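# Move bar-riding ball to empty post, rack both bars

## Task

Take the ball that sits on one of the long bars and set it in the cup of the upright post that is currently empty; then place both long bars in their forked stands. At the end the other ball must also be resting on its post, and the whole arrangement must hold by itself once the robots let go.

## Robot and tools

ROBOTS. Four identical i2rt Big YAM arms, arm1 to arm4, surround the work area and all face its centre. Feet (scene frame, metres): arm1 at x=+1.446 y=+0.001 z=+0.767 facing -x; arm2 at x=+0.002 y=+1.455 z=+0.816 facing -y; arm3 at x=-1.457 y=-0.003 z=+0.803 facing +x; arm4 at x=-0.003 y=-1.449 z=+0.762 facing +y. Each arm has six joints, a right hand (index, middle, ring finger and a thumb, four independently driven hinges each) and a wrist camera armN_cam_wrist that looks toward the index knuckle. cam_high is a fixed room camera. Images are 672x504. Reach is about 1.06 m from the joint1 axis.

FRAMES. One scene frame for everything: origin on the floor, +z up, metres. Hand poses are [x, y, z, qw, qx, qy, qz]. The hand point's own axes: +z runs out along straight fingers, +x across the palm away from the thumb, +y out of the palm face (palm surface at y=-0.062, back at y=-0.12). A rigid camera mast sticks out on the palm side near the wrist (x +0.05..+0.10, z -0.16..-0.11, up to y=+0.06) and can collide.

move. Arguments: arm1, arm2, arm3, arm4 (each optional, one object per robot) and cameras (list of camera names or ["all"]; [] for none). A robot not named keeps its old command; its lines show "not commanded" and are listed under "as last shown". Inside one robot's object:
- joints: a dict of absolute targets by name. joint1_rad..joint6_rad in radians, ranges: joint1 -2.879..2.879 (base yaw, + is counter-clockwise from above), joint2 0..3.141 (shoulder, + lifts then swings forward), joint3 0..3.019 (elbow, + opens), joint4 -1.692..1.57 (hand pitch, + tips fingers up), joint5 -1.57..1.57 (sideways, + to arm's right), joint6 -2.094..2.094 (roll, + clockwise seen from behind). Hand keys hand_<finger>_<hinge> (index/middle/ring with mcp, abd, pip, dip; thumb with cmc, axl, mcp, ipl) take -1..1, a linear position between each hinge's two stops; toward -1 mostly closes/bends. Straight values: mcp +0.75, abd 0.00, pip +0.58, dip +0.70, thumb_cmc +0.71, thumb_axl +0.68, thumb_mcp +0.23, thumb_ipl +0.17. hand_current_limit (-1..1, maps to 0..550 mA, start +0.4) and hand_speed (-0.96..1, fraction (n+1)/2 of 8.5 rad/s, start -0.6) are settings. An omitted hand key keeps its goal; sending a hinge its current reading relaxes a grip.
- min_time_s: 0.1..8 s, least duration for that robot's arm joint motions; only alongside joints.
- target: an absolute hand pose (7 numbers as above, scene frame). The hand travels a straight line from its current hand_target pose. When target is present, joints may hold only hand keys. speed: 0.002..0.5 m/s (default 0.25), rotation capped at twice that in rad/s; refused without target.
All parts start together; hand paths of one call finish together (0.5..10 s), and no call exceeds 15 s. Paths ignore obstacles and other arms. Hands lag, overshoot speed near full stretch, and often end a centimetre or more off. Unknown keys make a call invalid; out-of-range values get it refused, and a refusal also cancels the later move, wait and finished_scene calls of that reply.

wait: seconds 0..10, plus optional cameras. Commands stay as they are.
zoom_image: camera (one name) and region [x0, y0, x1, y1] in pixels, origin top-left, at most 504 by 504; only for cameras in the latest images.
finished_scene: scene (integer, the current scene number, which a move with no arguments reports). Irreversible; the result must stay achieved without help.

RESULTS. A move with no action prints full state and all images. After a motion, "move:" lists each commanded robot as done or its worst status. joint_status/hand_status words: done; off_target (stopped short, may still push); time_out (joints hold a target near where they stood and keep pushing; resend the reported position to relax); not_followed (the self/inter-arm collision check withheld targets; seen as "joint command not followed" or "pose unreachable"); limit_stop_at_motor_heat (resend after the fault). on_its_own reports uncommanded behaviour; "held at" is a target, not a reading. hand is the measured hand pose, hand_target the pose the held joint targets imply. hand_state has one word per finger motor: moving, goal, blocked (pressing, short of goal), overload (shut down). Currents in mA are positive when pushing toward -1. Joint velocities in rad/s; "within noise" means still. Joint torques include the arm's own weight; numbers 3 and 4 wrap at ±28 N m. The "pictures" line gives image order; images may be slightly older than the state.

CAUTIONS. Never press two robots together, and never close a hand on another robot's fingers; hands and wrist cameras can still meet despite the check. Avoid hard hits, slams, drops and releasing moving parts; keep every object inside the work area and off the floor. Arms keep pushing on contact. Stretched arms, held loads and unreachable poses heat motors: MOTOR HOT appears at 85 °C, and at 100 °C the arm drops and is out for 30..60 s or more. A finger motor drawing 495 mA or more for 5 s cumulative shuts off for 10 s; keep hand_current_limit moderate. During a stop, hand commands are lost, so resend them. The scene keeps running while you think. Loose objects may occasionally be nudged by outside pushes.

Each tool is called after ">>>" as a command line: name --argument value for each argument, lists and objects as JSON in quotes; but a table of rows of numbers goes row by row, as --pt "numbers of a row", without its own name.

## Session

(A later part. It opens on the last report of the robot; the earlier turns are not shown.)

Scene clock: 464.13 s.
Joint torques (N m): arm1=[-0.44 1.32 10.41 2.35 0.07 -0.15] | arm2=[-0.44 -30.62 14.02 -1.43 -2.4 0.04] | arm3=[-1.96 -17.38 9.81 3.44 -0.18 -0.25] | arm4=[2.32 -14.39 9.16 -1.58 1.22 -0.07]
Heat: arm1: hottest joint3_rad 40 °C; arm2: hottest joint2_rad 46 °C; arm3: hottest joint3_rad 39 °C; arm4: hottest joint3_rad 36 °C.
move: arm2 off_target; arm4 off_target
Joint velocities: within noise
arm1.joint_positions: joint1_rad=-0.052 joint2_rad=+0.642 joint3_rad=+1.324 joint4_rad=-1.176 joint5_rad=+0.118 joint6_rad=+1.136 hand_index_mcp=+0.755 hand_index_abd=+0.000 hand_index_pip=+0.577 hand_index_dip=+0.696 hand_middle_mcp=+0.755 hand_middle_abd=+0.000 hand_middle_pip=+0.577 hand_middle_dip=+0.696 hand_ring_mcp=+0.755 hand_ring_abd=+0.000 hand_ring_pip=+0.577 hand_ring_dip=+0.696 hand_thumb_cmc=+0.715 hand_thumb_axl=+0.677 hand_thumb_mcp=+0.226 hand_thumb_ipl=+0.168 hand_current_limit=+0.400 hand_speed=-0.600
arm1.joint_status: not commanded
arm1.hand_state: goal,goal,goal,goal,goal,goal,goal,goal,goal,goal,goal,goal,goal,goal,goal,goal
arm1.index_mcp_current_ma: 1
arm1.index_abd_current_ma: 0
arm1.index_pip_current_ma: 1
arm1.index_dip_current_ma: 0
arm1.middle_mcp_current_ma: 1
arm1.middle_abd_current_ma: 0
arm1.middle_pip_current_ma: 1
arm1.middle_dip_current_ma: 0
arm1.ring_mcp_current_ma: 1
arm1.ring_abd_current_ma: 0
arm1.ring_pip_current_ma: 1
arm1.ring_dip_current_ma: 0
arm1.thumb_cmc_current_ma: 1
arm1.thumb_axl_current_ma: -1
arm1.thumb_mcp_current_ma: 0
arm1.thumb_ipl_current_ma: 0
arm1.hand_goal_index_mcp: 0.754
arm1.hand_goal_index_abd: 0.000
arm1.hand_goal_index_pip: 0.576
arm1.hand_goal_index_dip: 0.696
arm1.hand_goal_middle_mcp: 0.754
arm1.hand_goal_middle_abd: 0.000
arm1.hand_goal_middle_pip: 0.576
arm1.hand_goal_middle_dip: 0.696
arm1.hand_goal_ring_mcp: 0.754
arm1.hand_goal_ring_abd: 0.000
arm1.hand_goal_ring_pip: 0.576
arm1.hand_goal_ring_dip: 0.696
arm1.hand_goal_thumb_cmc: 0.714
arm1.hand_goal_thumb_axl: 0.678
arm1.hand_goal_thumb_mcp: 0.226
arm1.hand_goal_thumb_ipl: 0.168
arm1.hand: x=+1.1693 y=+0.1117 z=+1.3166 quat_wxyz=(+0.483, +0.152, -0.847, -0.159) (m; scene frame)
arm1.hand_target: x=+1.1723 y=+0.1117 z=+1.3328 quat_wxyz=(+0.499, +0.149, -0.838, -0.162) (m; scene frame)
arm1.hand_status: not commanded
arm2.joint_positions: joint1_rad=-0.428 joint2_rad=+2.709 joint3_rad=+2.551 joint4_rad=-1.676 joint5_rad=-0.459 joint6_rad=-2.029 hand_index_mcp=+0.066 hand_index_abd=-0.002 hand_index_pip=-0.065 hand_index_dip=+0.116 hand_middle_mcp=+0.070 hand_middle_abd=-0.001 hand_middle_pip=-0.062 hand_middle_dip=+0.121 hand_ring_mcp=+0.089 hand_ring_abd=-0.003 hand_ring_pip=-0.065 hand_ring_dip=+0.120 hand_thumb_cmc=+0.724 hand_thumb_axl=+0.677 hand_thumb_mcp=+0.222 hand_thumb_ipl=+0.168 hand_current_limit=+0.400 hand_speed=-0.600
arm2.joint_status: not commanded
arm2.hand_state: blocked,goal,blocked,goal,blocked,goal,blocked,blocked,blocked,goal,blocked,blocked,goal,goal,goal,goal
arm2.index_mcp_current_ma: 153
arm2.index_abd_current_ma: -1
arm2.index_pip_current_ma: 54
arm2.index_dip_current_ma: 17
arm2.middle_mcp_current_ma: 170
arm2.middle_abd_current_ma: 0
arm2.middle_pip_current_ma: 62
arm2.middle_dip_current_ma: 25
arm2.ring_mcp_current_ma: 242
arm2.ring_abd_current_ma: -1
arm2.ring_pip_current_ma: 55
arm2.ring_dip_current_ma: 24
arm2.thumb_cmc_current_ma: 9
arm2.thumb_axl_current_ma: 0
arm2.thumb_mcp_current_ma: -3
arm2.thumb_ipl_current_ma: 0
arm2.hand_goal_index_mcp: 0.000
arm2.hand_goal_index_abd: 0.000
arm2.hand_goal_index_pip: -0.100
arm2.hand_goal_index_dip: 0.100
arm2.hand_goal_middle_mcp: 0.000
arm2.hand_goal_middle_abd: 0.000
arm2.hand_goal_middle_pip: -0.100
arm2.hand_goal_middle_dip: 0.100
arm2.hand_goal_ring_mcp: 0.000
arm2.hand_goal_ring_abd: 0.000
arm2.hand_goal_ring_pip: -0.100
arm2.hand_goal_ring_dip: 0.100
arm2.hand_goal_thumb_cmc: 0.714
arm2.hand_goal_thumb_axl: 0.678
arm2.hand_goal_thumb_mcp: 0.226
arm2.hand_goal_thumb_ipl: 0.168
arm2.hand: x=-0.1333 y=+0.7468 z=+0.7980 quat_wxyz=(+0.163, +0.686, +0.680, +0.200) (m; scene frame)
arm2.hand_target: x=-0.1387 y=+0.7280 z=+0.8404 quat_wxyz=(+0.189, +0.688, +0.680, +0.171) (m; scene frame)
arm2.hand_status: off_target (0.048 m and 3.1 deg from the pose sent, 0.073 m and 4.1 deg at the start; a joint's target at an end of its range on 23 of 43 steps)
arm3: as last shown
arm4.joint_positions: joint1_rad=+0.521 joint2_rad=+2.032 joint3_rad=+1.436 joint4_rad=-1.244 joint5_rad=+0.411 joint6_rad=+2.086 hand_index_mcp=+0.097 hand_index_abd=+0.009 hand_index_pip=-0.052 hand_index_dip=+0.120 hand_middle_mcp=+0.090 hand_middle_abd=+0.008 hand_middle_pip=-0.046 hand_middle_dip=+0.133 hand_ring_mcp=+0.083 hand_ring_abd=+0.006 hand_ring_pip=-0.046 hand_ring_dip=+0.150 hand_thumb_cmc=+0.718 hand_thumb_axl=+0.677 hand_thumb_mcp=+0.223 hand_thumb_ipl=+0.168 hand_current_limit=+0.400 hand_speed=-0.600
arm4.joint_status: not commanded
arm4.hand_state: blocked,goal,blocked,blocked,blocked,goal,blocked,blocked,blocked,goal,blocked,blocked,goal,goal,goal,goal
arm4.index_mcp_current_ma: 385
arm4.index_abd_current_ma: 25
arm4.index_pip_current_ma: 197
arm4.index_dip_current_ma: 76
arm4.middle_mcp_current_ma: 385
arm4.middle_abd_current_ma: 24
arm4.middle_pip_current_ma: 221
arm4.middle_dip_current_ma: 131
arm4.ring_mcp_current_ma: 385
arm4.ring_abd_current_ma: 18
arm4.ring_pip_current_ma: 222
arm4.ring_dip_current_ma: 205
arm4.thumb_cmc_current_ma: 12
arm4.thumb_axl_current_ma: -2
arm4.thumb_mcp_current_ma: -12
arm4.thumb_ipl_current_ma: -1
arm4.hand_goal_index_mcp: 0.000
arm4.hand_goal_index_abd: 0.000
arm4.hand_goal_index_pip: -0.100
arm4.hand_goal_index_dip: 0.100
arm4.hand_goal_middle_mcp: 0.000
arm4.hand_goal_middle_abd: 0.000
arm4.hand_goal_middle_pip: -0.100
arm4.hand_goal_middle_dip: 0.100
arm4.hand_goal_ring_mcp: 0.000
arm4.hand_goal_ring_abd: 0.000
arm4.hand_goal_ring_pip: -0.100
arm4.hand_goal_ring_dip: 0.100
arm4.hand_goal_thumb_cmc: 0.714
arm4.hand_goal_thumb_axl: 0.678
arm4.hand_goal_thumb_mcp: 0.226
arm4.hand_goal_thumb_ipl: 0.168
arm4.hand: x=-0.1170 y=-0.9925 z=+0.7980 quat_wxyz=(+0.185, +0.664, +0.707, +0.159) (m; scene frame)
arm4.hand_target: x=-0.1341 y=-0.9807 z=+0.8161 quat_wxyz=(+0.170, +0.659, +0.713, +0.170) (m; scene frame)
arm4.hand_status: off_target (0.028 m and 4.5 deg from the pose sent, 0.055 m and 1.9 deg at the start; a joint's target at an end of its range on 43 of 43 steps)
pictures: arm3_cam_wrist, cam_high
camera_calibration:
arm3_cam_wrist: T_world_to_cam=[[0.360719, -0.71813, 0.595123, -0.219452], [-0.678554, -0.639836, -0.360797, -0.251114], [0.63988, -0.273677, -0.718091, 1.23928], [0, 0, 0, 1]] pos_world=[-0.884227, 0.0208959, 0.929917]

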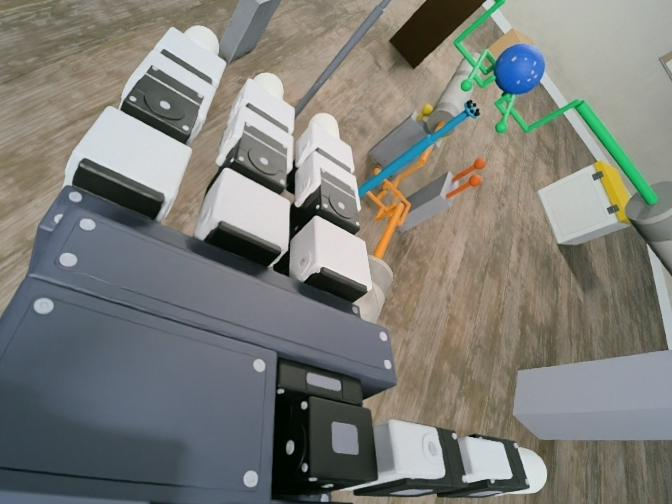

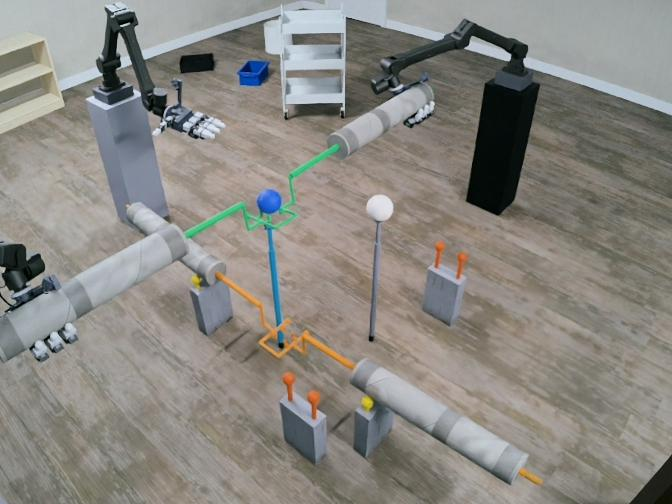

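>>> move --arm2 '{"target": [-0.148, 0.7235, 0.80, 0.183, 0.683, 0.683, 0.183], "speed": 0.05}' --arm4 '{"target": [-0.145, -0.985, 0.776, 0.183, 0.683, 0.683, 0.183], "speed": 0.05}' --cameras '["arm3_cam_wrist", "cam_high"]'

>>> zoom_image --camera "cam_high" --region '[200, 150, 350, 300]'

>>> zoom_image --camera "arm3_cam_wrist" --region '[430, 0, 630, 150]'

Scene clock: 481.23 s.
Joint torques (N m): arm1=[-0.67 1.61 10.45 2.33 0.06 -0.15] | arm2=[-0.03 -31.09 13.76 -1.47 -2.22 0] | arm3=[-1.96 -17.32 9.81 3.44 -0.18 -0.25] | arm4=[2.78 -14.74 7.16 -0.77 1.31 -0.07]
Heat: arm1: hottest joint3_rad 40 °C; arm2: hottest joint2_rad 49 °C; arm3: hottest joint3_rad 39 °C; arm4: hottest joint2_rad 35 °C.
move: arm2 off_target; arm4 off_target
Joint velocities: within noise
arm1, arm3: as last shown
arm2.joint_positions: joint1_rad=-0.437 joint2_rad=+2.801 joint3_rad=+2.629 joint4_rad=-1.676 joint5_rad=-0.459 joint6_rad=-2.041 hand_index_mcp=+0.065 hand_index_abd=-0.002 hand_index_pip=-0.065 hand_index_dip=+0.114 hand_middle_mcp=+0.070 hand_middle_abd=-0.001 hand_middle_pip=-0.062 hand_middle_dip=+0.121 hand_ring_mcp=+0.089 hand_ring_abd=-0.002 hand_ring_pip=-0.065 hand_ring_dip=+0.120 hand_thumb_cmc=+0.724 hand_thumb_axl=+0.677 hand_thumb_mcp=+0.222 hand_thumb_ipl=+0.168 hand_current_limit=+0.400 hand_speed=-0.600
arm2.joint_status: not commanded
arm2.hand_state: blocked,goal,blocked,goal,blocked,goal,blocked,blocked,blocked,goal,blocked,blocked,goal,goal,goal,goal
arm2.index_mcp_current_ma: 153
arm2.index_abd_current_ma: -1
arm2.index_pip_current_ma: 54
arm2.index_dip_current_ma: 14
arm2.middle_mcp_current_ma: 170
arm2.middle_abd_current_ma: 0
arm2.middle_pip_current_ma: 62
arm2.middle_dip_current_ma: 25
arm2.ring_mcp_current_ma: 242
arm2.ring_abd_current_ma: -1
arm2.ring_pip_current_ma: 55
arm2.ring_dip_current_ma: 24
arm2.thumb_cmc_current_ma: 9
arm2.thumb_axl_current_ma: 0
arm2.thumb_mcp_current_ma: -3
arm2.thumb_ipl_current_ma: 0
arm2.hand_goal_index_mcp: 0.000
arm2.hand_goal_index_abd: 0.000
arm2.hand_goal_index_pip: -0.100
arm2.hand_goal_index_dip: 0.100
arm2.hand_goal_middle_mcp: 0.000
arm2.hand_goal_middle_abd: 0.000
arm2.hand_goal_middle_pip: -0.100
arm2.hand_goal_middle_dip: 0.100
arm2.hand_goal_ring_mcp: 0.000
arm2.hand_goal_ring_abd: 0.000
arm2.hand_goal_ring_pip: -0.100
arm2.hand_goal_ring_dip: 0.100
arm2.hand_goal_thumb_cmc: 0.714
arm2.hand_goal_thumb_axl: 0.678
arm2.hand_goal_thumb_mcp: 0.226
arm2.hand_goal_thumb_ipl: 0.168
arm2.hand: x=-0.1410 y=+0.7457 z=+0.7593 quat_wxyz=(+0.162, +0.686, +0.679, +0.204) (m; scene frame)
arm2.hand_target: x=-0.1470 y=+0.7271 z=+0.8004 quat_wxyz=(+0.186, +0.686, +0.681, +0.175) (m; scene frame)
arm2.hand_status: off_target (0.047 m and 3.5 deg from the pose sent, 0.028 m and 3.1 deg at the start; a joint's target at an end of its range on 27 of 41 steps)
arm4.joint_positions: joint1_rad=+0.536 joint2_rad=+2.089 joint3_rad=+1.436 joint4_rad=-1.188 joint5_rad=+0.397 joint6_rad=+2.086 hand_index_mcp=+0.097 hand_index_abd=+0.007 hand_index_pip=-0.052 hand_index_dip=+0.120 hand_middle_mcp=+0.090 hand_middle_abd=+0.011 hand_middle_pip=-0.043 hand_middle_dip=+0.133 hand_ring_mcp=+0.083 hand_ring_abd=+0.007 hand_ring_pip=-0.041 hand_ring_dip=+0.154 hand_thumb_cmc=+0.718 hand_thumb_axl=+0.677 hand_thumb_mcp=+0.223 hand_thumb_ipl=+0.168 hand_current_limit=+0.400 hand_speed=-0.600
arm4.joint_status: not commanded
arm4.hand_state: blocked,goal,blocked,blocked,blocked,goal,blocked,blocked,blocked,goal,blocked,blocked,goal,goal,goal,goal
arm4.index_mcp_current_ma: 385
arm4.index_abd_current_ma: 20
arm4.index_pip_current_ma: 197
arm4.index_dip_current_ma: 76
arm4.middle_mcp_current_ma: 385
arm4.middle_abd_current_ma: 34
arm4.middle_pip_current_ma: 236
arm4.middle_dip_current_ma: 131
arm4.ring_mcp_current_ma: 385
arm4.ring_abd_current_ma: 19
arm4.ring_pip_current_ma: 245
arm4.ring_dip_current_ma: 224
arm4.thumb_cmc_current_ma: 12
arm4.thumb_axl_current_ma: -2
arm4.thumb_mcp_current_ma: -12
arm4.thumb_ipl_current_ma: -1
arm4.hand_goal_index_mcp: 0.000
arm4.hand_goal_index_abd: 0.000
arm4.hand_goal_index_pip: -0.100
arm4.hand_goal_index_dip: 0.100
arm4.hand_goal_middle_mcp: 0.000
arm4.hand_goal_middle_abd: 0.000
arm4.hand_goal_middle_pip: -0.100
arm4.hand_goal_middle_dip: 0.100
arm4.hand_goal_ring_mcp: 0.000
arm4.hand_goal_ring_abd: 0.000
arm4.hand_goal_ring_pip: -0.100
arm4.hand_goal_ring_dip: 0.100
arm4.hand_goal_thumb_cmc: 0.714
arm4.hand_goal_thumb_axl: 0.678
arm4.hand_goal_thumb_mcp: 0.226
arm4.hand_goal_thumb_ipl: 0.168
arm4.hand: x=-0.1274 y=-0.9923 z=+0.7651 quat_wxyz=(+0.183, +0.660, +0.713, +0.154) (m; scene frame)
arm4.hand_target: x=-0.1442 y=-0.9852 z=+0.7761 quat_wxyz=(+0.168, +0.653, +0.720, +0.166) (m; scene frame)
arm4.hand_status: off_target (0.022 m and 5.5 deg from the pose sent, 0.036 m and 4.5 deg at the start; a joint's target at an end of its range on 41 of 41 steps)
pictures: arm3_cam_wrist, cam_high
camera_calibration:
arm3_cam_wrist: T_world_to_cam=[[0.360719, -0.71813, 0.595123, -0.219452], [-0.678554, -0.639836, -0.360797, -0.251114], [0.63988, -0.273677, -0.718091, 1.23928], [0, 0, 0, 1]] pos_world=[-0.884227, 0.0208959, 0.929917]

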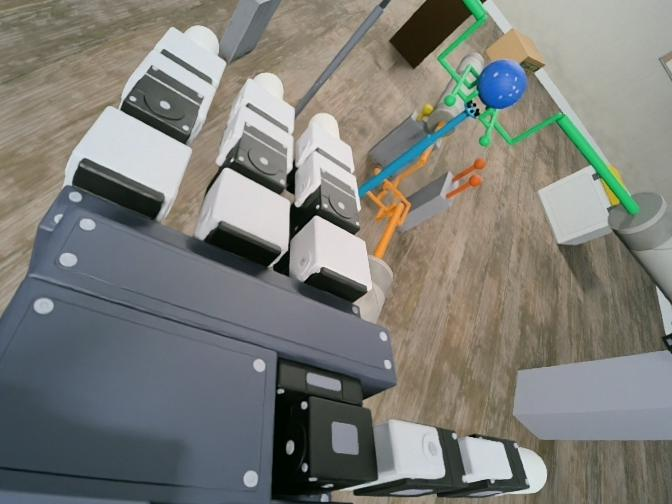

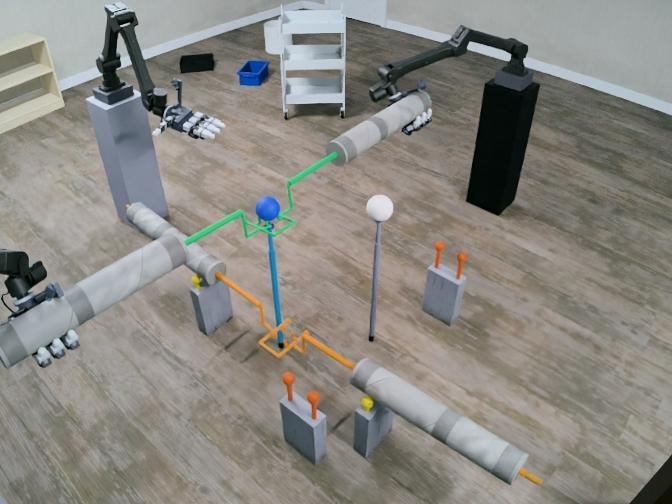

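Scaled by 3.360.

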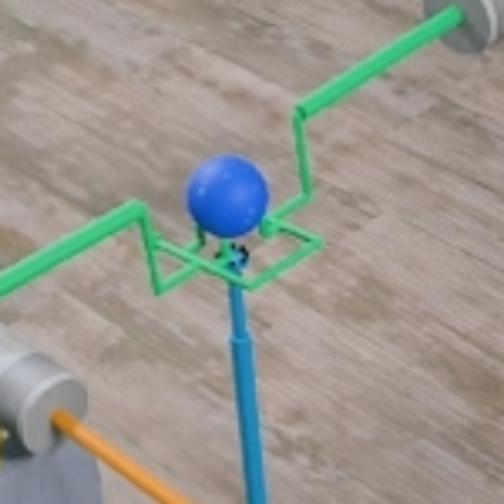

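Scaled by 2.520.

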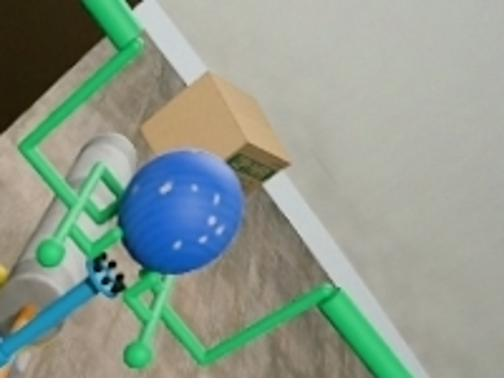

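>>> move --arm2 '{"target": [-0.146, 0.715, 0.775, 0.183, 0.683, 0.683, 0.183], "speed": 0.04}' --arm4 '{"target": [-0.143, -0.992, 0.748, 0.183, 0.683, 0.683, 0.183], "speed": 0.04}' --cameras '["arm3_cam_wrist", "cam_high"]'

>>> zoom_image --camera "cam_high" --region '[200, 150, 350, 300]'

>>> zoom_image --camera "arm3_cam_wrist" --region '[430, 20, 630, 170]'

Scene clock: 492.70 s.
Joint torques (N m): arm1=[-0.67 1.44 10.39 2.28 0.06 -0.14] | arm2=[0.5 -30.92 13.93 -1.25 -2.33 0.15] | arm3=[-2.02 -17.32 9.81 3.43 -0.18 -0.25] | arm4=[2.61 -14.56 5.87 -0.44 1.46 -0.07]
Heat: arm1: hottest joint3_rad 40 °C; arm2: hottest joint2_rad 46 °C; arm3: hottest joint3_rad 39 °C; arm4: hottest joint2_rad 35 °C.
move: arm2 off_target; arm4 off_target
Joint velocities: within noise
arm1, arm3: as last shown
arm2.joint_positions: joint1_rad=-0.437 joint2_rad=+2.872 joint3_rad=+2.714 joint4_rad=-1.681 joint5_rad=-0.459 joint6_rad=-2.044 hand_index_mcp=+0.065 hand_index_abd=-0.002 hand_index_pip=-0.065 hand_index_dip=+0.113 hand_middle_mcp=+0.070 hand_middle_abd=-0.002 hand_middle_pip=-0.062 hand_middle_dip=+0.121 hand_ring_mcp=+0.089 hand_ring_abd=-0.004 hand_ring_pip=-0.065 hand_ring_dip=+0.120 hand_thumb_cmc=+0.724 hand_thumb_axl=+0.677 hand_thumb_mcp=+0.222 hand_thumb_ipl=+0.168 hand_current_limit=+0.400 hand_speed=-0.600
arm2.joint_status: not commanded
arm2.hand_state: blocked,goal,blocked,goal,blocked,goal,blocked,blocked,blocked,goal,blocked,blocked,goal,goal,goal,goal
arm2.index_mcp_current_ma: 153
arm2.index_abd_current_ma: -1
arm2.index_pip_current_ma: 54
arm2.index_dip_current_ma: 13
arm2.middle_mcp_current_ma: 170
arm2.middle_abd_current_ma: -1
arm2.middle_pip_current_ma: 62
arm2.middle_dip_current_ma: 25
arm2.ring_mcp_current_ma: 242
arm2.ring_abd_current_ma: -2
arm2.ring_pip_current_ma: 55
arm2.ring_dip_current_ma: 24
arm2.thumb_cmc_current_ma: 9
arm2.thumb_axl_current_ma: 0
arm2.thumb_mcp_current_ma: -3
arm2.thumb_ipl_current_ma: 0
arm2.hand_goal_index_mcp: 0.000
arm2.hand_goal_index_abd: 0.000
arm2.hand_goal_index_pip: -0.100
arm2.hand_goal_index_dip: 0.100
arm2.hand_goal_middle_mcp: 0.000
arm2.hand_goal_middle_abd: 0.000
arm2.hand_goal_middle_pip: -0.100
arm2.hand_goal_middle_dip: 0.100
arm2.hand_goal_ring_mcp: 0.000
arm2.hand_goal_ring_abd: 0.000
arm2.hand_goal_ring_pip: -0.100
arm2.hand_goal_ring_dip: 0.100
arm2.hand_goal_thumb_cmc: 0.714
arm2.hand_goal_thumb_axl: 0.678
arm2.hand_goal_thumb_mcp: 0.226
arm2.hand_goal_thumb_ipl: 0.168
arm2.hand: x=-0.1435 y=+0.7406 z=+0.7366 quat_wxyz=(+0.164, +0.685, +0.682, +0.200) (m; scene frame)
arm2.hand_target: x=-0.1449 y=+0.7190 z=+0.7760 quat_wxyz=(+0.188, +0.688, +0.680, +0.172) (m; scene frame)
arm2.hand_status: off_target (0.046 m and 2.9 deg from the pose sent, 0.035 m and 3.4 deg at the start; a joint's target at an end of its range on 37 of 55 steps)
arm4.joint_positions: joint1_rad=+0.541 joint2_rad=+2.117 joint3_rad=+1.414 joint4_rad=-1.130 joint5_rad=+0.392 joint6_rad=+2.086 hand_index_mcp=+0.097 hand_index_abd=+0.007 hand_index_pip=-0.052 hand_index_dip=+0.120 hand_middle_mcp=+0.090 hand_middle_abd=+0.011 hand_middle_pip=-0.043 hand_middle_dip=+0.133 hand_ring_mcp=+0.083 hand_ring_abd=+0.007 hand_ring_pip=-0.040 hand_ring_dip=+0.154 hand_thumb_cmc=+0.718 hand_thumb_axl=+0.677 hand_thumb_mcp=+0.223 hand_thumb_ipl=+0.168 hand_current_limit=+0.400 hand_speed=-0.600
arm4.joint_status: not commanded
arm4.hand_state: blocked,goal,blocked,blocked,blocked,goal,blocked,blocked,blocked,goal,blocked,blocked,goal,goal,goal,goal
arm4.index_mcp_current_ma: 385
arm4.index_abd_current_ma: 20
arm4.index_pip_current_ma: 197
arm4.index_dip_current_ma: 76
arm4.middle_mcp_current_ma: 385
arm4.middle_abd_current_ma: 34
arm4.middle_pip_current_ma: 237
arm4.middle_dip_current_ma: 131
arm4.ring_mcp_current_ma: 385
arm4.ring_abd_current_ma: 19
arm4.ring_pip_current_ma: 249
arm4.ring_dip_current_ma: 224
arm4.thumb_cmc_current_ma: 12
arm4.thumb_axl_current_ma: -2
arm4.thumb_mcp_current_ma: -12
arm4.thumb_ipl_current_ma: -1
arm4.hand_goal_index_mcp: 0.000
arm4.hand_goal_index_abd: 0.000
arm4.hand_goal_index_pip: -0.100
arm4.hand_goal_index_dip: 0.100
arm4.hand_goal_middle_mcp: 0.000
arm4.hand_goal_middle_abd: 0.000
arm4.hand_goal_middle_pip: -0.100
arm4.hand_goal_middle_dip: 0.100
arm4.hand_goal_ring_mcp: 0.000
arm4.hand_goal_ring_abd: 0.000
arm4.hand_goal_ring_pip: -0.100
arm4.hand_goal_ring_dip: 0.100
arm4.hand_goal_thumb_cmc: 0.714
arm4.hand_goal_thumb_axl: 0.678
arm4.hand_goal_thumb_mcp: 0.226
arm4.hand_goal_thumb_ipl: 0.168
arm4.hand: x=-0.1292 y=-0.9956 z=+0.7418 quat_wxyz=(+0.178, +0.659, +0.714, +0.152) (m; scene frame)
arm4.hand_target: x=-0.1424 y=-0.9919 z=+0.7480 quat_wxyz=(+0.168, +0.651, +0.721, +0.165) (m; scene frame)
arm4.hand_status: off_target (0.015 m and 5.7 deg from the pose sent, 0.023 m and 5.5 deg at the start; a joint's target at an end of its range on 55 of 55 steps)
pictures: arm3_cam_wrist, cam_high
camera_calibration:
arm3_cam_wrist: T_world_to_cam=[[0.360719, -0.71813, 0.595123, -0.219452], [-0.678554, -0.639836, -0.360797, -0.251114], [0.63988, -0.273677, -0.718091, 1.23928], [0, 0, 0, 1]] pos_world=[-0.884227, 0.0208959, 0.929917]

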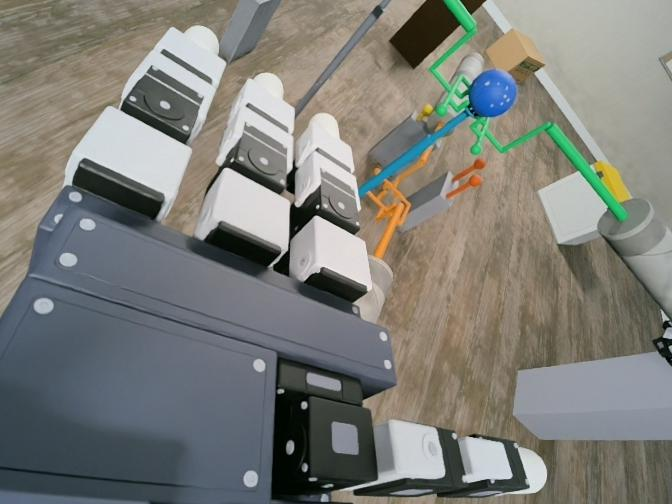

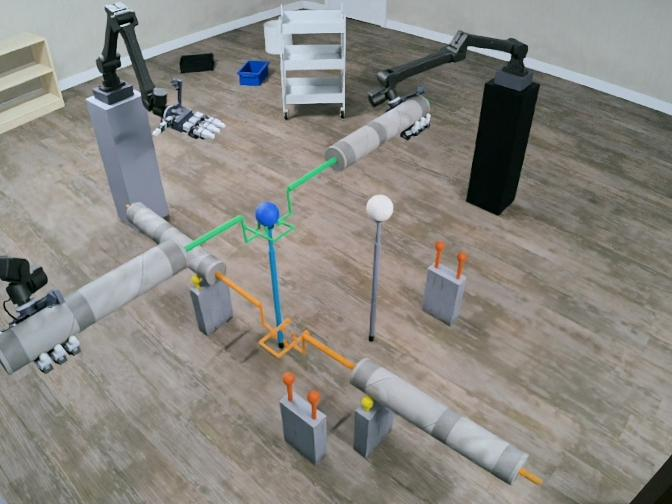

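Scaled by 3.360.

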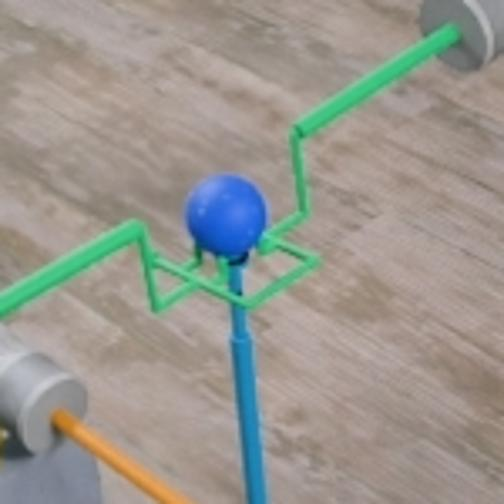

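Scaled by 2.520.

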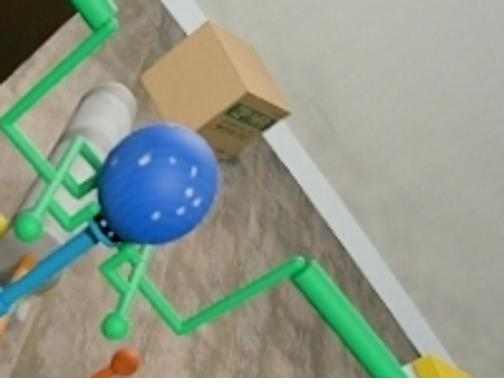

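>>> move --arm2 '{"target": [-0.144, 0.715, 0.755, 0.183, 0.683, 0.683, 0.183], "speed": 0.03}' --arm4 '{"target": [-0.141, -0.992, 0.728, 0.183, 0.683, 0.683, 0.183], "speed": 0.03}' --cameras '["arm3_cam_wrist", "cam_high"]'

>>> zoom_image --camera "cam_high" --region '[200, 150, 350, 300]'

>>> zoom_image --camera "arm3_cam_wrist" --region '[430, 20, 630, 170]'

Scene clock: 507.13 s.
Joint torques (N m): arm1=[-0.67 1.55 10.45 2.28 0.06 -0.15] | arm2=[0.73 -30.74 13.79 -1.26 -2.28 0.13] | arm3=[-1.9 -17.32 9.8 3.44 -0.18 -0.26] | arm4=[2.32 -14.62 5.64 -0.46 1.52 -0.08]
Heat: arm1: hottest joint3_rad 40 °C; arm2: hottest joint2_rad 49 °C; arm3: hottest joint3_rad 39 °C; arm4: hottest joint2_rad 35 °C.
move: arm2 off_target; arm4 off_target
Joint velocities: within noise
arm1, arm3: as last shown
arm2.joint_positions: joint1_rad=-0.437 joint2_rad=+2.916 joint3_rad=+2.757 joint4_rad=-1.681 joint5_rad=-0.460 joint6_rad=-2.043 hand_index_mcp=+0.065 hand_index_abd=-0.002 hand_index_pip=-0.065 hand_index_dip=+0.113 hand_middle_mcp=+0.070 hand_middle_abd=-0.002 hand_middle_pip=-0.062 hand_middle_dip=+0.121 hand_ring_mcp=+0.089 hand_ring_abd=-0.004 hand_ring_pip=-0.065 hand_ring_dip=+0.120 hand_thumb_cmc=+0.724 hand_thumb_axl=+0.677 hand_thumb_mcp=+0.222 hand_thumb_ipl=+0.168 hand_current_limit=+0.400 hand_speed=-0.600
arm2.joint_status: not commanded
arm2.hand_state: blocked,goal,blocked,goal,blocked,goal,blocked,blocked,blocked,goal,blocked,blocked,goal,goal,goal,goal
arm2.index_mcp_current_ma: 153
arm2.index_abd_current_ma: -1
arm2.index_pip_current_ma: 54
arm2.index_dip_current_ma: 13
arm2.middle_mcp_current_ma: 170
arm2.middle_abd_current_ma: -1
arm2.middle_pip_current_ma: 62
arm2.middle_dip_current_ma: 25
arm2.ring_mcp_current_ma: 242
arm2.ring_abd_current_ma: -2
arm2.ring_pip_current_ma: 55
arm2.ring_dip_current_ma: 24
arm2.thumb_cmc_current_ma: 9
arm2.thumb_axl_current_ma: 0
arm2.thumb_mcp_current_ma: -3
arm2.thumb_ipl_current_ma: 0
arm2.hand_goal_index_mcp: 0.000
arm2.hand_goal_index_abd: 0.000
arm2.hand_goal_index_pip: -0.100
arm2.hand_goal_index_dip: 0.100
arm2.hand_goal_middle_mcp: 0.000
arm2.hand_goal_middle_abd: 0.000
arm2.hand_goal_middle_pip: -0.100
arm2.hand_goal_middle_dip: 0.100
arm2.hand_goal_ring_mcp: 0.000
arm2.hand_goal_ring_abd: 0.000
arm2.hand_goal_ring_pip: -0.100
arm2.hand_goal_ring_dip: 0.100
arm2.hand_goal_thumb_cmc: 0.714
arm2.hand_goal_thumb_axl: 0.678
arm2.hand_goal_thumb_mcp: 0.226
arm2.hand_goal_thumb_ipl: 0.168
arm2.hand: x=-0.1439 y=+0.7397 z=+0.7196 quat_wxyz=(+0.165, +0.685, +0.681, +0.200) (m; scene frame)
arm2.hand_target: x=-0.1430 y=+0.7185 z=+0.7559 quat_wxyz=(+0.187, +0.687, +0.680, +0.175) (m; scene frame)
arm2.hand_status: off_target (0.043 m and 2.9 deg from the pose sent, 0.032 m and 2.9 deg at the start; a joint's target at an end of its range on 36 of 70 steps)
arm4.joint_positions: joint1_rad=+0.541 joint2_rad=+2.150 joint3_rad=+1.408 joint4_rad=-1.089 joint5_rad=+0.392 joint6_rad=+2.086 hand_index_mcp=+0.097 hand_index_abd=+0.007 hand_index_pip=-0.052 hand_index_dip=+0.120 hand_middle_mcp=+0.090 hand_middle_abd=+0.011 hand_middle_pip=-0.043 hand_middle_dip=+0.133 hand_ring_mcp=+0.083 hand_ring_abd=+0.007 hand_ring_pip=-0.040 hand_ring_dip=+0.154 hand_thumb_cmc=+0.718 hand_thumb_axl=+0.677 hand_thumb_mcp=+0.223 hand_thumb_ipl=+0.168 hand_current_limit=+0.400 hand_speed=-0.600
arm4.joint_status: not commanded
arm4.hand_state: blocked,goal,blocked,blocked,blocked,goal,blocked,blocked,blocked,goal,blocked,blocked,goal,goal,goal,goal
arm4.index_mcp_current_ma: 385
arm4.index_abd_current_ma: 19
arm4.index_pip_current_ma: 196
arm4.index_dip_current_ma: 76
arm4.middle_mcp_current_ma: 385
arm4.middle_abd_current_ma: 34
arm4.middle_pip_current_ma: 237
arm4.middle_dip_current_ma: 131
arm4.ring_mcp_current_ma: 385
arm4.ring_abd_current_ma: 19
arm4.ring_pip_current_ma: 250
arm4.ring_dip_current_ma: 224
arm4.thumb_cmc_current_ma: 12
arm4.thumb_axl_current_ma: -2
arm4.thumb_mcp_current_ma: -12
arm4.thumb_ipl_current_ma: -1
arm4.hand_goal_index_mcp: 0.000
arm4.hand_goal_index_abd: 0.000
arm4.hand_goal_index_pip: -0.100
arm4.hand_goal_index_dip: 0.100
arm4.hand_goal_middle_mcp: 0.000
arm4.hand_goal_middle_abd: 0.000
arm4.hand_goal_middle_pip: -0.100
arm4.hand_goal_middle_dip: 0.100
arm4.hand_goal_ring_mcp: 0.000
arm4.hand_goal_ring_abd: 0.000
arm4.hand_goal_ring_pip: -0.100
arm4.hand_goal_ring_dip: 0.100
arm4.hand_goal_thumb_cmc: 0.714
arm4.hand_goal_thumb_axl: 0.678
arm4.hand_goal_thumb_mcp: 0.226
arm4.hand_goal_thumb_ipl: 0.168
arm4.hand: x=-0.1290 y=-0.9958 z=+0.7220 quat_wxyz=(+0.177, +0.659, +0.714, +0.153) (m; scene frame)
arm4.hand_target: x=-0.1404 y=-0.9918 z=+0.7280 quat_wxyz=(+0.169, +0.652, +0.720, +0.166) (m; scene frame)
arm4.hand_status: off_target (0.014 m and 5.7 deg from the pose sent, 0.019 m and 5.7 deg at the start; a joint's target at an end of its range on 70 of 70 steps)
pictures: arm3_cam_wrist, cam_high
camera_calibration:
arm3_cam_wrist: T_world_to_cam=[[0.360719, -0.71813, 0.595123, -0.219452], [-0.678554, -0.639836, -0.360797, -0.251114], [0.63988, -0.273677, -0.718091, 1.23928], [0, 0, 0, 1]] pos_world=[-0.884227, 0.0208959, 0.929917]

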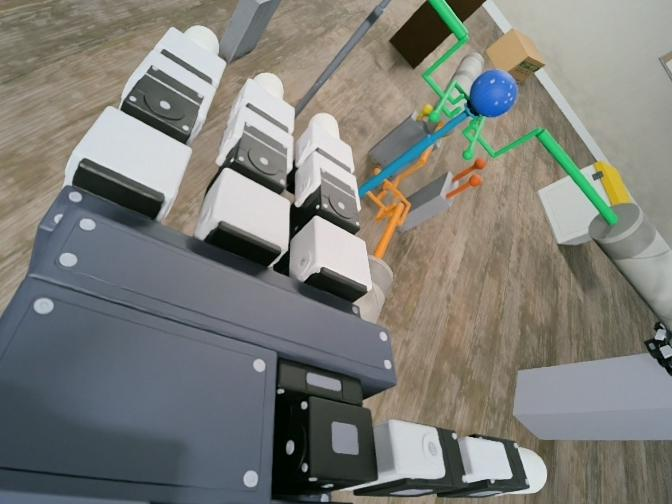

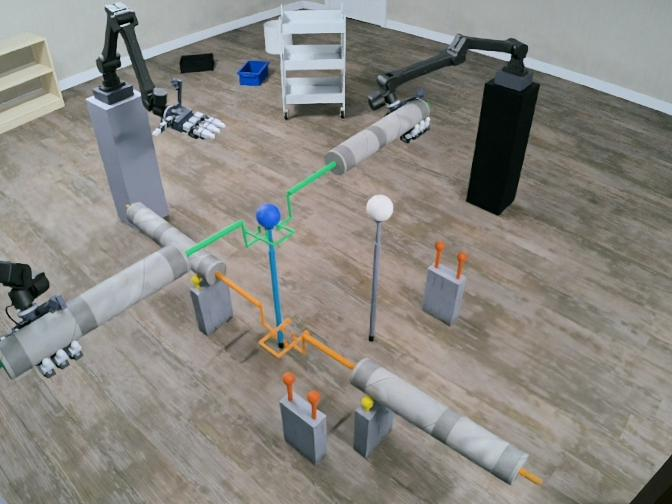

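Scaled by 3.360.

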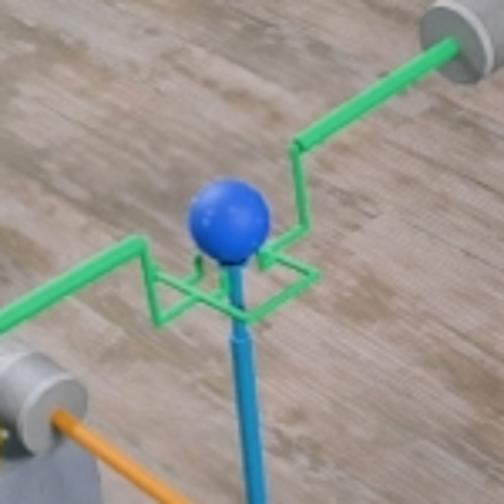

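Scaled by 2.520.

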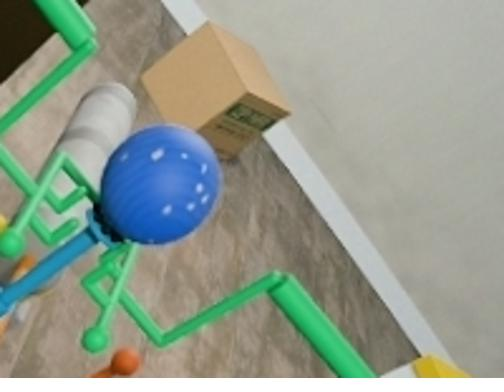

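>>> move --arm2 '{"target": [-0.140, 0.715, 0.705, 0.183, 0.683, 0.683, 0.183], "speed": 0.05}' --arm4 '{"target": [-0.137, -0.992, 0.678, 0.183, 0.683, 0.683, 0.183], "speed": 0.05}' --cameras '["arm3_cam_wrist", "cam_high"]'

>>> zoom_image --camera "cam_high" --region '[200, 150, 350, 300]'

>>> zoom_image --camera "arm3_cam_wrist" --region '[400, 30, 600, 180]'

Scene clock: 514.27 s.
Joint torques (N m): arm1=[-0.79 1.44 10.41 2.33 0.06 -0.15] | arm2=[0.85 -30.74 13.49 -1.22 -2.07 0.06] | arm3=[-1.9 -17.32 9.81 3.43 -0.18 -0.25] | arm4=[1.79 -15.03 5.04 -0.62 1.41 -0.08]
Heat: arm1: hottest joint3_rad 40 °C; arm2: hottest joint2_rad 48 °C; arm3: hottest joint3_rad 39 °C; arm4: hottest joint2_rad 35 °C.
move: arm2 off_target; arm4 off_target
Joint velocities: within noise
arm1: as last shown
arm2.joint_positions: joint1_rad=-0.431 joint2_rad=+3.031 joint3_rad=+2.856 joint4_rad=-1.664 joint5_rad=-0.465 joint6_rad=-2.031 hand_index_mcp=+0.065 hand_index_abd=+0.001 hand_index_pip=-0.065 hand_index_dip=+0.113 hand_middle_mcp=+0.070 hand_middle_abd=+0.000 hand_middle_pip=-0.062 hand_middle_dip=+0.121 hand_ring_mcp=+0.089 hand_ring_abd=-0.002 hand_ring_pip=-0.065 hand_ring_dip=+0.120 hand_thumb_cmc=+0.724 hand_thumb_axl=+0.677 hand_thumb_mcp=+0.222 hand_thumb_ipl=+0.168 hand_current_limit=+0.400 hand_speed=-0.600
arm2.joint_status: not commanded
arm2.hand_state: blocked,goal,blocked,goal,blocked,goal,blocked,blocked,blocked,goal,blocked,blocked,goal,goal,goal,goal
arm2.index_mcp_current_ma: 153
arm2.index_abd_current_ma: 0
arm2.index_pip_current_ma: 54
arm2.index_dip_current_ma: 13
arm2.middle_mcp_current_ma: 170
arm2.middle_abd_current_ma: 0
arm2.middle_pip_current_ma: 62
arm2.middle_dip_current_ma: 25
arm2.ring_mcp_current_ma: 242
arm2.ring_abd_current_ma: -1
arm2.ring_pip_current_ma: 55
arm2.ring_dip_current_ma: 24
arm2.thumb_cmc_current_ma: 9
arm2.thumb_axl_current_ma: 0
arm2.thumb_mcp_current_ma: -3
arm2.thumb_ipl_current_ma: 0
arm2.hand_goal_index_mcp: 0.000
arm2.hand_goal_index_abd: 0.000
arm2.hand_goal_index_pip: -0.100
arm2.hand_goal_index_dip: 0.100
arm2.hand_goal_middle_mcp: 0.000
arm2.hand_goal_middle_abd: 0.000
arm2.hand_goal_middle_pip: -0.100
arm2.hand_goal_middle_dip: 0.100
arm2.hand_goal_ring_mcp: 0.000
arm2.hand_goal_ring_abd: 0.000
arm2.hand_goal_ring_pip: -0.100
arm2.hand_goal_ring_dip: 0.100
arm2.hand_goal_thumb_cmc: 0.714
arm2.hand_goal_thumb_axl: 0.678
arm2.hand_goal_thumb_mcp: 0.226
arm2.hand_goal_thumb_ipl: 0.168
arm2.hand: x=-0.1394 y=+0.7390 z=+0.6703 quat_wxyz=(+0.165, +0.687, +0.678, +0.202) (m; scene frame)
arm2.hand_target: x=-0.1390 y=+0.7182 z=+0.7058 quat_wxyz=(+0.186, +0.687, +0.680, +0.176) (m; scene frame)
arm2.hand_status: off_target (0.042 m and 3.1 deg from the pose sent, 0.029 m and 2.9 deg at the start; a joint's target at an end of its range on 12 of 48 steps)
arm3.joint_positions: joint1_rad=-0.097 joint2_rad=+2.180 joint3_rad=+1.003 joint4_rad=+0.922 joint5_rad=-0.438 joint6_rad=-0.061 hand_index_mcp=+0.764 hand_index_abd=+0.002 hand_index_pip=+0.577 hand_index_dip=+0.696 hand_middle_mcp=+0.762 hand_middle_abd=+0.002 hand_middle_pip=+0.577 hand_middle_dip=+0.696 hand_ring_mcp=+0.761 hand_ring_abd=+0.002 hand_ring_pip=+0.577 hand_ring_dip=+0.696 hand_thumb_cmc=+0.722 hand_thumb_axl=+0.677 hand_thumb_mcp=+0.226 hand_thumb_ipl=+0.168 hand_current_limit=+0.400 hand_speed=-0.600
arm3.joint_status: not commanded
arm3.hand_state: goal,goal,goal,goal,goal,goal,goal,goal,goal,goal,goal,goal,goal,goal,goal,goal
arm3.index_mcp_current_ma: 35
arm3.index_abd_current_ma: 4
arm3.index_pip_current_ma: 2
arm3.index_dip_current_ma: 0
arm3.middle_mcp_current_ma: 29
arm3.middle_abd_current_ma: 4
arm3.middle_pip_current_ma: 2
arm3.middle_dip_current_ma: 0
arm3.ring_mcp_current_ma: 26
arm3.ring_abd_current_ma: 4
arm3.ring_pip_current_ma: 2
arm3.ring_dip_current_ma: 0
arm3.thumb_cmc_current_ma: 27
arm3.thumb_axl_current_ma: -2
arm3.thumb_mcp_current_ma: -1
arm3.thumb_ipl_current_ma: -1
arm3.hand_goal_index_mcp: 0.754
arm3.hand_goal_index_abd: 0.000
arm3.hand_goal_index_pip: 0.576
arm3.hand_goal_index_dip: 0.696
arm3.hand_goal_middle_mcp: 0.754
arm3.hand_goal_middle_abd: 0.000
arm3.hand_goal_middle_pip: 0.576
arm3.hand_goal_middle_dip: 0.696
arm3.hand_goal_ring_mcp: 0.754
arm3.hand_goal_ring_abd: 0.000
arm3.hand_goal_ring_pip: 0.576
arm3.hand_goal_ring_dip: 0.696
arm3.hand_goal_thumb_cmc: 0.714
arm3.hand_goal_thumb_axl: 0.678
arm3.hand_goal_thumb_mcp: 0.226
arm3.hand_goal_thumb_ipl: 0.168
arm3.hand: x=-0.7620 y=+0.0045 z=+0.8830 quat_wxyz=(+0.341, +0.452, +0.637, +0.522) (m; scene frame)
arm3.hand_target: x=-0.7511 y=-0.0001 z=+0.9000 quat_wxyz=(+0.364, +0.434, +0.631, +0.530) (m; scene frame)
arm3.hand_status: not commanded
arm4.joint_positions: joint1_rad=+0.541 joint2_rad=+2.241 joint3_rad=+1.406 joint4_rad=-0.990 joint5_rad=+0.399 joint6_rad=+2.086 hand_index_mcp=+0.090 hand_index_abd=+0.004 hand_index_pip=-0.053 hand_index_dip=+0.120 hand_middle_mcp=+0.087 hand_middle_abd=+0.011 hand_middle_pip=-0.043 hand_middle_dip=+0.133 hand_ring_mcp=+0.083 hand_ring_abd=+0.005 hand_ring_pip=-0.039 hand_ring_dip=+0.154 hand_thumb_cmc=+0.718 hand_thumb_axl=+0.677 hand_thumb_mcp=+0.223 hand_thumb_ipl=+0.168 hand_current_limit=+0.400 hand_speed=-0.600
arm4.joint_status: not commanded
arm4.hand_state: blocked,goal,blocked,blocked,blocked,goal,blocked,blocked,blocked,goal,blocked,blocked,goal,goal,goal,goal
arm4.index_mcp_current_ma: 385
arm4.index_abd_current_ma: 10
arm4.index_pip_current_ma: 192
arm4.index_dip_current_ma: 76
arm4.middle_mcp_current_ma: 385
arm4.middle_abd_current_ma: 34
arm4.middle_pip_current_ma: 237
arm4.middle_dip_current_ma: 131
arm4.ring_mcp_current_ma: 385
arm4.ring_abd_current_ma: 15
arm4.ring_pip_current_ma: 254
arm4.ring_dip_current_ma: 224
arm4.thumb_cmc_current_ma: 12
arm4.thumb_axl_current_ma: -2
arm4.thumb_mcp_current_ma: -12
arm4.thumb_ipl_current_ma: -1
arm4.hand_goal_index_mcp: 0.000
arm4.hand_goal_index_abd: 0.000
arm4.hand_goal_index_pip: -0.100
arm4.hand_goal_index_dip: 0.100
arm4.hand_goal_middle_mcp: 0.000
arm4.hand_goal_middle_abd: 0.000
arm4.hand_goal_middle_pip: -0.100
arm4.hand_goal_middle_dip: 0.100
arm4.hand_goal_ring_mcp: 0.000
arm4.hand_goal_ring_abd: 0.000
arm4.hand_goal_ring_pip: -0.100
arm4.hand_goal_ring_dip: 0.100
arm4.hand_goal_thumb_cmc: 0.714
arm4.hand_goal_thumb_axl: 0.678
arm4.hand_goal_thumb_mcp: 0.226
arm4.hand_goal_thumb_ipl: 0.168
arm4.hand: x=-0.1281 y=-0.9955 z=+0.6718 quat_wxyz=(+0.175, +0.659, +0.714, +0.157) (m; scene frame)
arm4.hand_target: x=-0.1364 y=-0.9917 z=+0.6780 quat_wxyz=(+0.169, +0.654, +0.718, +0.167) (m; scene frame)
arm4.hand_status: off_target (0.011 m and 5.4 deg from the pose sent, 0.045 m and 5.7 deg at the start; a joint's target at an end of its range on 48 of 48 steps)
pictures: arm3_cam_wrist, cam_high
camera_calibration:
arm3_cam_wrist: T_world_to_cam=[[0.360719, -0.71813, 0.595123, -0.219452], [-0.678554, -0.639836, -0.360797, -0.251114], [0.63988, -0.273677, -0.718091, 1.23928], [0, 0, 0, 1]] pos_world=[-0.884227, 0.0208959, 0.929917]

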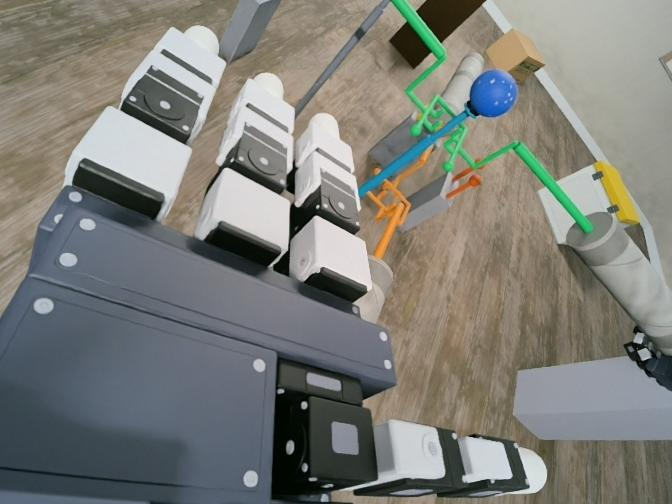

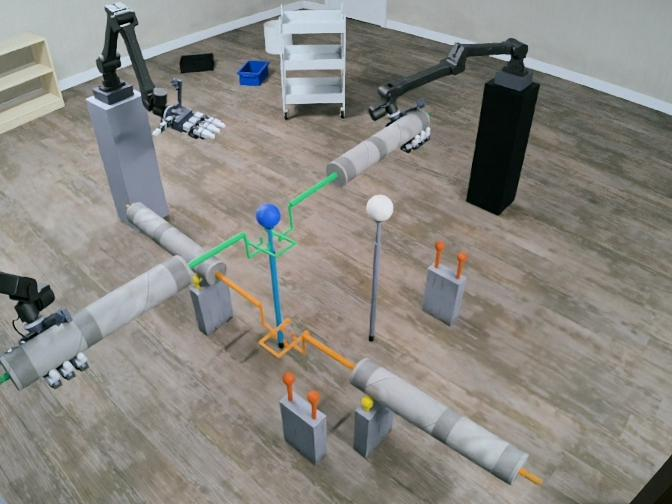

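Scaled by 3.360.

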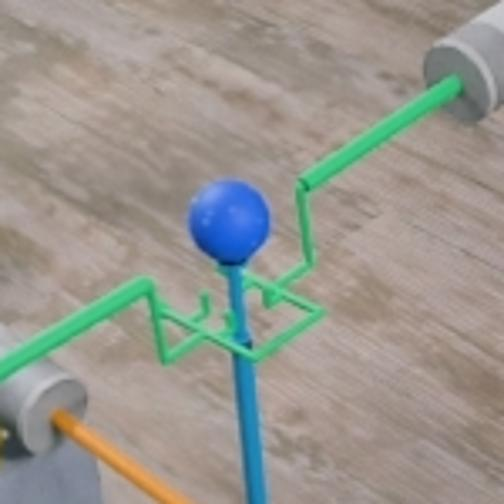

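Scaled by 2.520.

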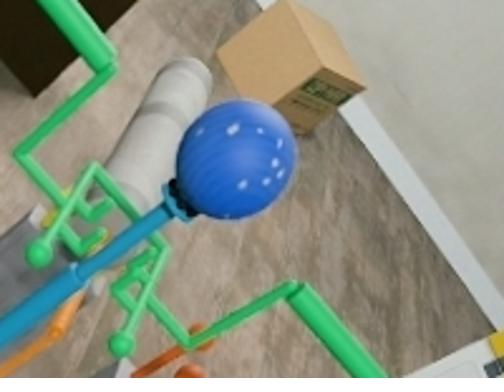

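>>> move --arm2 '{"target": [-0.090, 0.715, 0.705, 0.183, 0.683, 0.683, 0.183], "speed": 0.06}' --arm4 '{"target": [-0.087, -0.992, 0.678, 0.183, 0.683, 0.683, 0.183], "speed": 0.06}' --cameras '["arm3_cam_wrist", "cam_high"]'

>>> zoom_image --camera "cam_high" --region '[200, 150, 350, 300]'

>>> zoom_image --camera "arm3_cam_wrist" --region '[400, 30, 600, 180]'

Scene clock: 523.13 s.
Joint torques (N m): arm1=[-0.67 1.44 10.43 2.32 0.06 -0.15] | arm2=[0.44 -35.08 7.79 -0.5 -1.53 -0.04] | arm3=[-2.02 -17.26 9.81 3.44 -0.18 -0.25] | arm4=[-0.62 -15.79 4.23 -0.8 1.39 -0.08]
Heat: arm1: hottest joint3_rad 40 °C; arm2: hottest joint3_rad 50 °C; arm3: hottest joint3_rad 39 °C; arm4: hottest joint2_rad 35 °C.
move: arm2 off_target; arm4 off_target
Joint velocities: within noise
arm1, arm3: as last shown
arm2.joint_positions: joint1_rad=-0.366 joint2_rad=+2.920 joint3_rad=+2.585 joint4_rad=-1.493 joint5_rad=-0.489 joint6_rad=-1.967 hand_index_mcp=+0.051 hand_index_abd=+0.003 hand_index_pip=-0.065 hand_index_dip=+0.114 hand_middle_mcp=+0.065 hand_middle_abd=+0.006 hand_middle_pip=-0.062 hand_middle_dip=+0.121 hand_ring_mcp=+0.089 hand_ring_abd=+0.004 hand_ring_pip=-0.065 hand_ring_dip=+0.120 hand_thumb_cmc=+0.731 hand_thumb_axl=+0.678 hand_thumb_mcp=+0.222 hand_thumb_ipl=+0.168 hand_current_limit=+0.400 hand_speed=-0.600
arm2.joint_status: not commanded
arm2.hand_state: blocked,goal,blocked,goal,blocked,goal,blocked,blocked,blocked,goal,blocked,blocked,goal,goal,goal,goal
arm2.index_mcp_current_ma: 105
arm2.index_abd_current_ma: 1
arm2.index_pip_current_ma: 54
arm2.index_dip_current_ma: 13
arm2.middle_mcp_current_ma: 152
arm2.middle_abd_current_ma: 3
arm2.middle_pip_current_ma: 62
arm2.middle_dip_current_ma: 25
arm2.ring_mcp_current_ma: 242
arm2.ring_abd_current_ma: 2
arm2.ring_pip_current_ma: 55
arm2.ring_dip_current_ma: 24
arm2.thumb_cmc_current_ma: 18
arm2.thumb_axl_current_ma: 0
arm2.thumb_mcp_current_ma: -3
arm2.thumb_ipl_current_ma: 0
arm2.hand_goal_index_mcp: 0.000
arm2.hand_goal_index_abd: 0.000
arm2.hand_goal_index_pip: -0.100
arm2.hand_goal_index_dip: 0.100
arm2.hand_goal_middle_mcp: 0.000
arm2.hand_goal_middle_abd: 0.000
arm2.hand_goal_middle_pip: -0.100
arm2.hand_goal_middle_dip: 0.100
arm2.hand_goal_ring_mcp: 0.000
arm2.hand_goal_ring_abd: 0.000
arm2.hand_goal_ring_pip: -0.100
arm2.hand_goal_ring_dip: 0.100
arm2.hand_goal_thumb_cmc: 0.714
arm2.hand_goal_thumb_axl: 0.678
arm2.hand_goal_thumb_mcp: 0.226
arm2.hand_goal_thumb_ipl: 0.168
arm2.hand: x=-0.0867 y=+0.7366 z=+0.6550 quat_wxyz=(+0.164, +0.685, +0.677, +0.213) (m; scene frame)
arm2.hand_target: x=-0.0895 y=+0.7164 z=+0.7044 quat_wxyz=(+0.183, +0.683, +0.683, +0.184) (m; scene frame)
arm2.hand_status: off_target (0.055 m and 4.1 deg from the pose sent, 0.065 m and 3.1 deg at the start)
arm4.joint_positions: joint1_rad=+0.483 joint2_rad=+2.241 joint3_rad=+1.357 joint4_rad=-0.943 joint5_rad=+0.443 joint6_rad=+2.086 hand_index_mcp=+0.074 hand_index_abd=-0.005 hand_index_pip=-0.055 hand_index_dip=+0.120 hand_middle_mcp=+0.077 hand_middle_abd=+0.001 hand_middle_pip=-0.044 hand_middle_dip=+0.120 hand_ring_mcp=+0.083 hand_ring_abd=-0.002 hand_ring_pip=-0.051 hand_ring_dip=+0.125 hand_thumb_cmc=+0.722 hand_thumb_axl=+0.677 hand_thumb_mcp=+0.223 hand_thumb_ipl=+0.168 hand_current_limit=+0.400 hand_speed=-0.600
arm4.joint_status: not commanded
arm4.hand_state: blocked,goal,blocked,blocked,blocked,goal,blocked,goal,blocked,goal,blocked,blocked,goal,goal,goal,goal
arm4.index_mcp_current_ma: 340
arm4.index_abd_current_ma: -14
arm4.index_pip_current_ma: 184
arm4.index_dip_current_ma: 75
arm4.middle_mcp_current_ma: 352
arm4.middle_abd_current_ma: 2
arm4.middle_pip_current_ma: 230
arm4.middle_dip_current_ma: 74
arm4.ring_mcp_current_ma: 385
arm4.ring_abd_current_ma: -5
arm4.ring_pip_current_ma: 201
arm4.ring_dip_current_ma: 96
arm4.thumb_cmc_current_ma: 28
arm4.thumb_axl_current_ma: -2
arm4.thumb_mcp_current_ma: -12
arm4.thumb_ipl_current_ma: -1
arm4.hand_goal_index_mcp: 0.000
arm4.hand_goal_index_abd: 0.000
arm4.hand_goal_index_pip: -0.100
arm4.hand_goal_index_dip: 0.100
arm4.hand_goal_middle_mcp: 0.000
arm4.hand_goal_middle_abd: 0.000
arm4.hand_goal_middle_pip: -0.100
arm4.hand_goal_middle_dip: 0.100
arm4.hand_goal_ring_mcp: 0.000
arm4.hand_goal_ring_abd: 0.000
arm4.hand_goal_ring_pip: -0.100
arm4.hand_goal_ring_dip: 0.100
arm4.hand_goal_thumb_cmc: 0.714
arm4.hand_goal_thumb_axl: 0.678
arm4.hand_goal_thumb_mcp: 0.226
arm4.hand_goal_thumb_ipl: 0.168
arm4.hand: x=-0.0902 y=-0.9976 z=+0.6656 quat_wxyz=(+0.186, +0.674, +0.693, +0.173) (m; scene frame)
arm4.hand_target: x=-0.0867 y=-0.9919 z=+0.6779 quat_wxyz=(+0.181, +0.679, +0.689, +0.181) (m; scene frame)
arm4.hand_status: off_target (0.014 m and 2.0 deg from the pose sent, 0.042 m and 5.4 deg at the start; a joint's target at an end of its range on 43 of 43 steps)
pictures: arm3_cam_wrist, cam_high
camera_calibration:
arm3_cam_wrist: T_world_to_cam=[[0.360719, -0.71813, 0.595123, -0.219452], [-0.678554, -0.639836, -0.360797, -0.251114], [0.63988, -0.273677, -0.718091, 1.23928], [0, 0, 0, 1]] pos_world=[-0.884227, 0.0208959, 0.929917]

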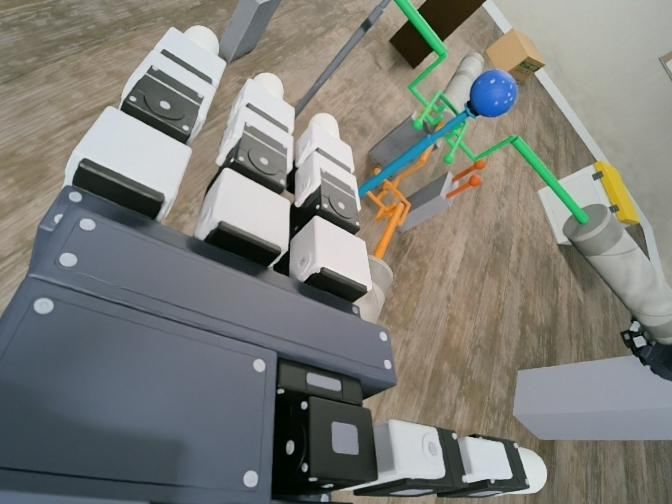

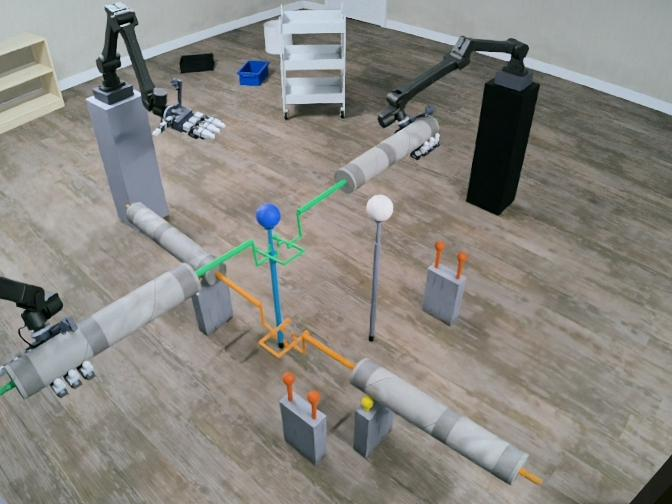

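Scaled by 3.360.

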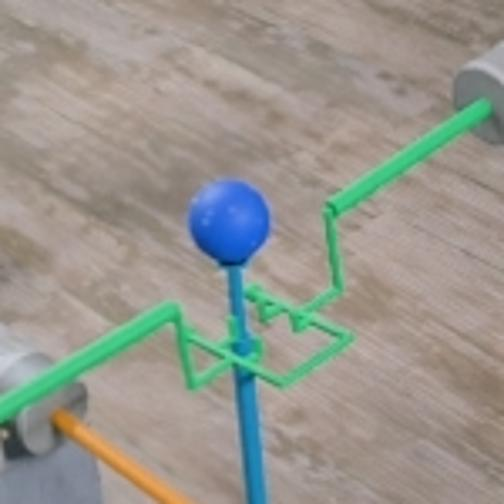

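Scaled by 2.520.

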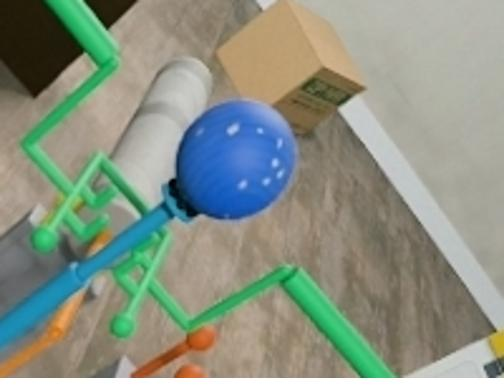

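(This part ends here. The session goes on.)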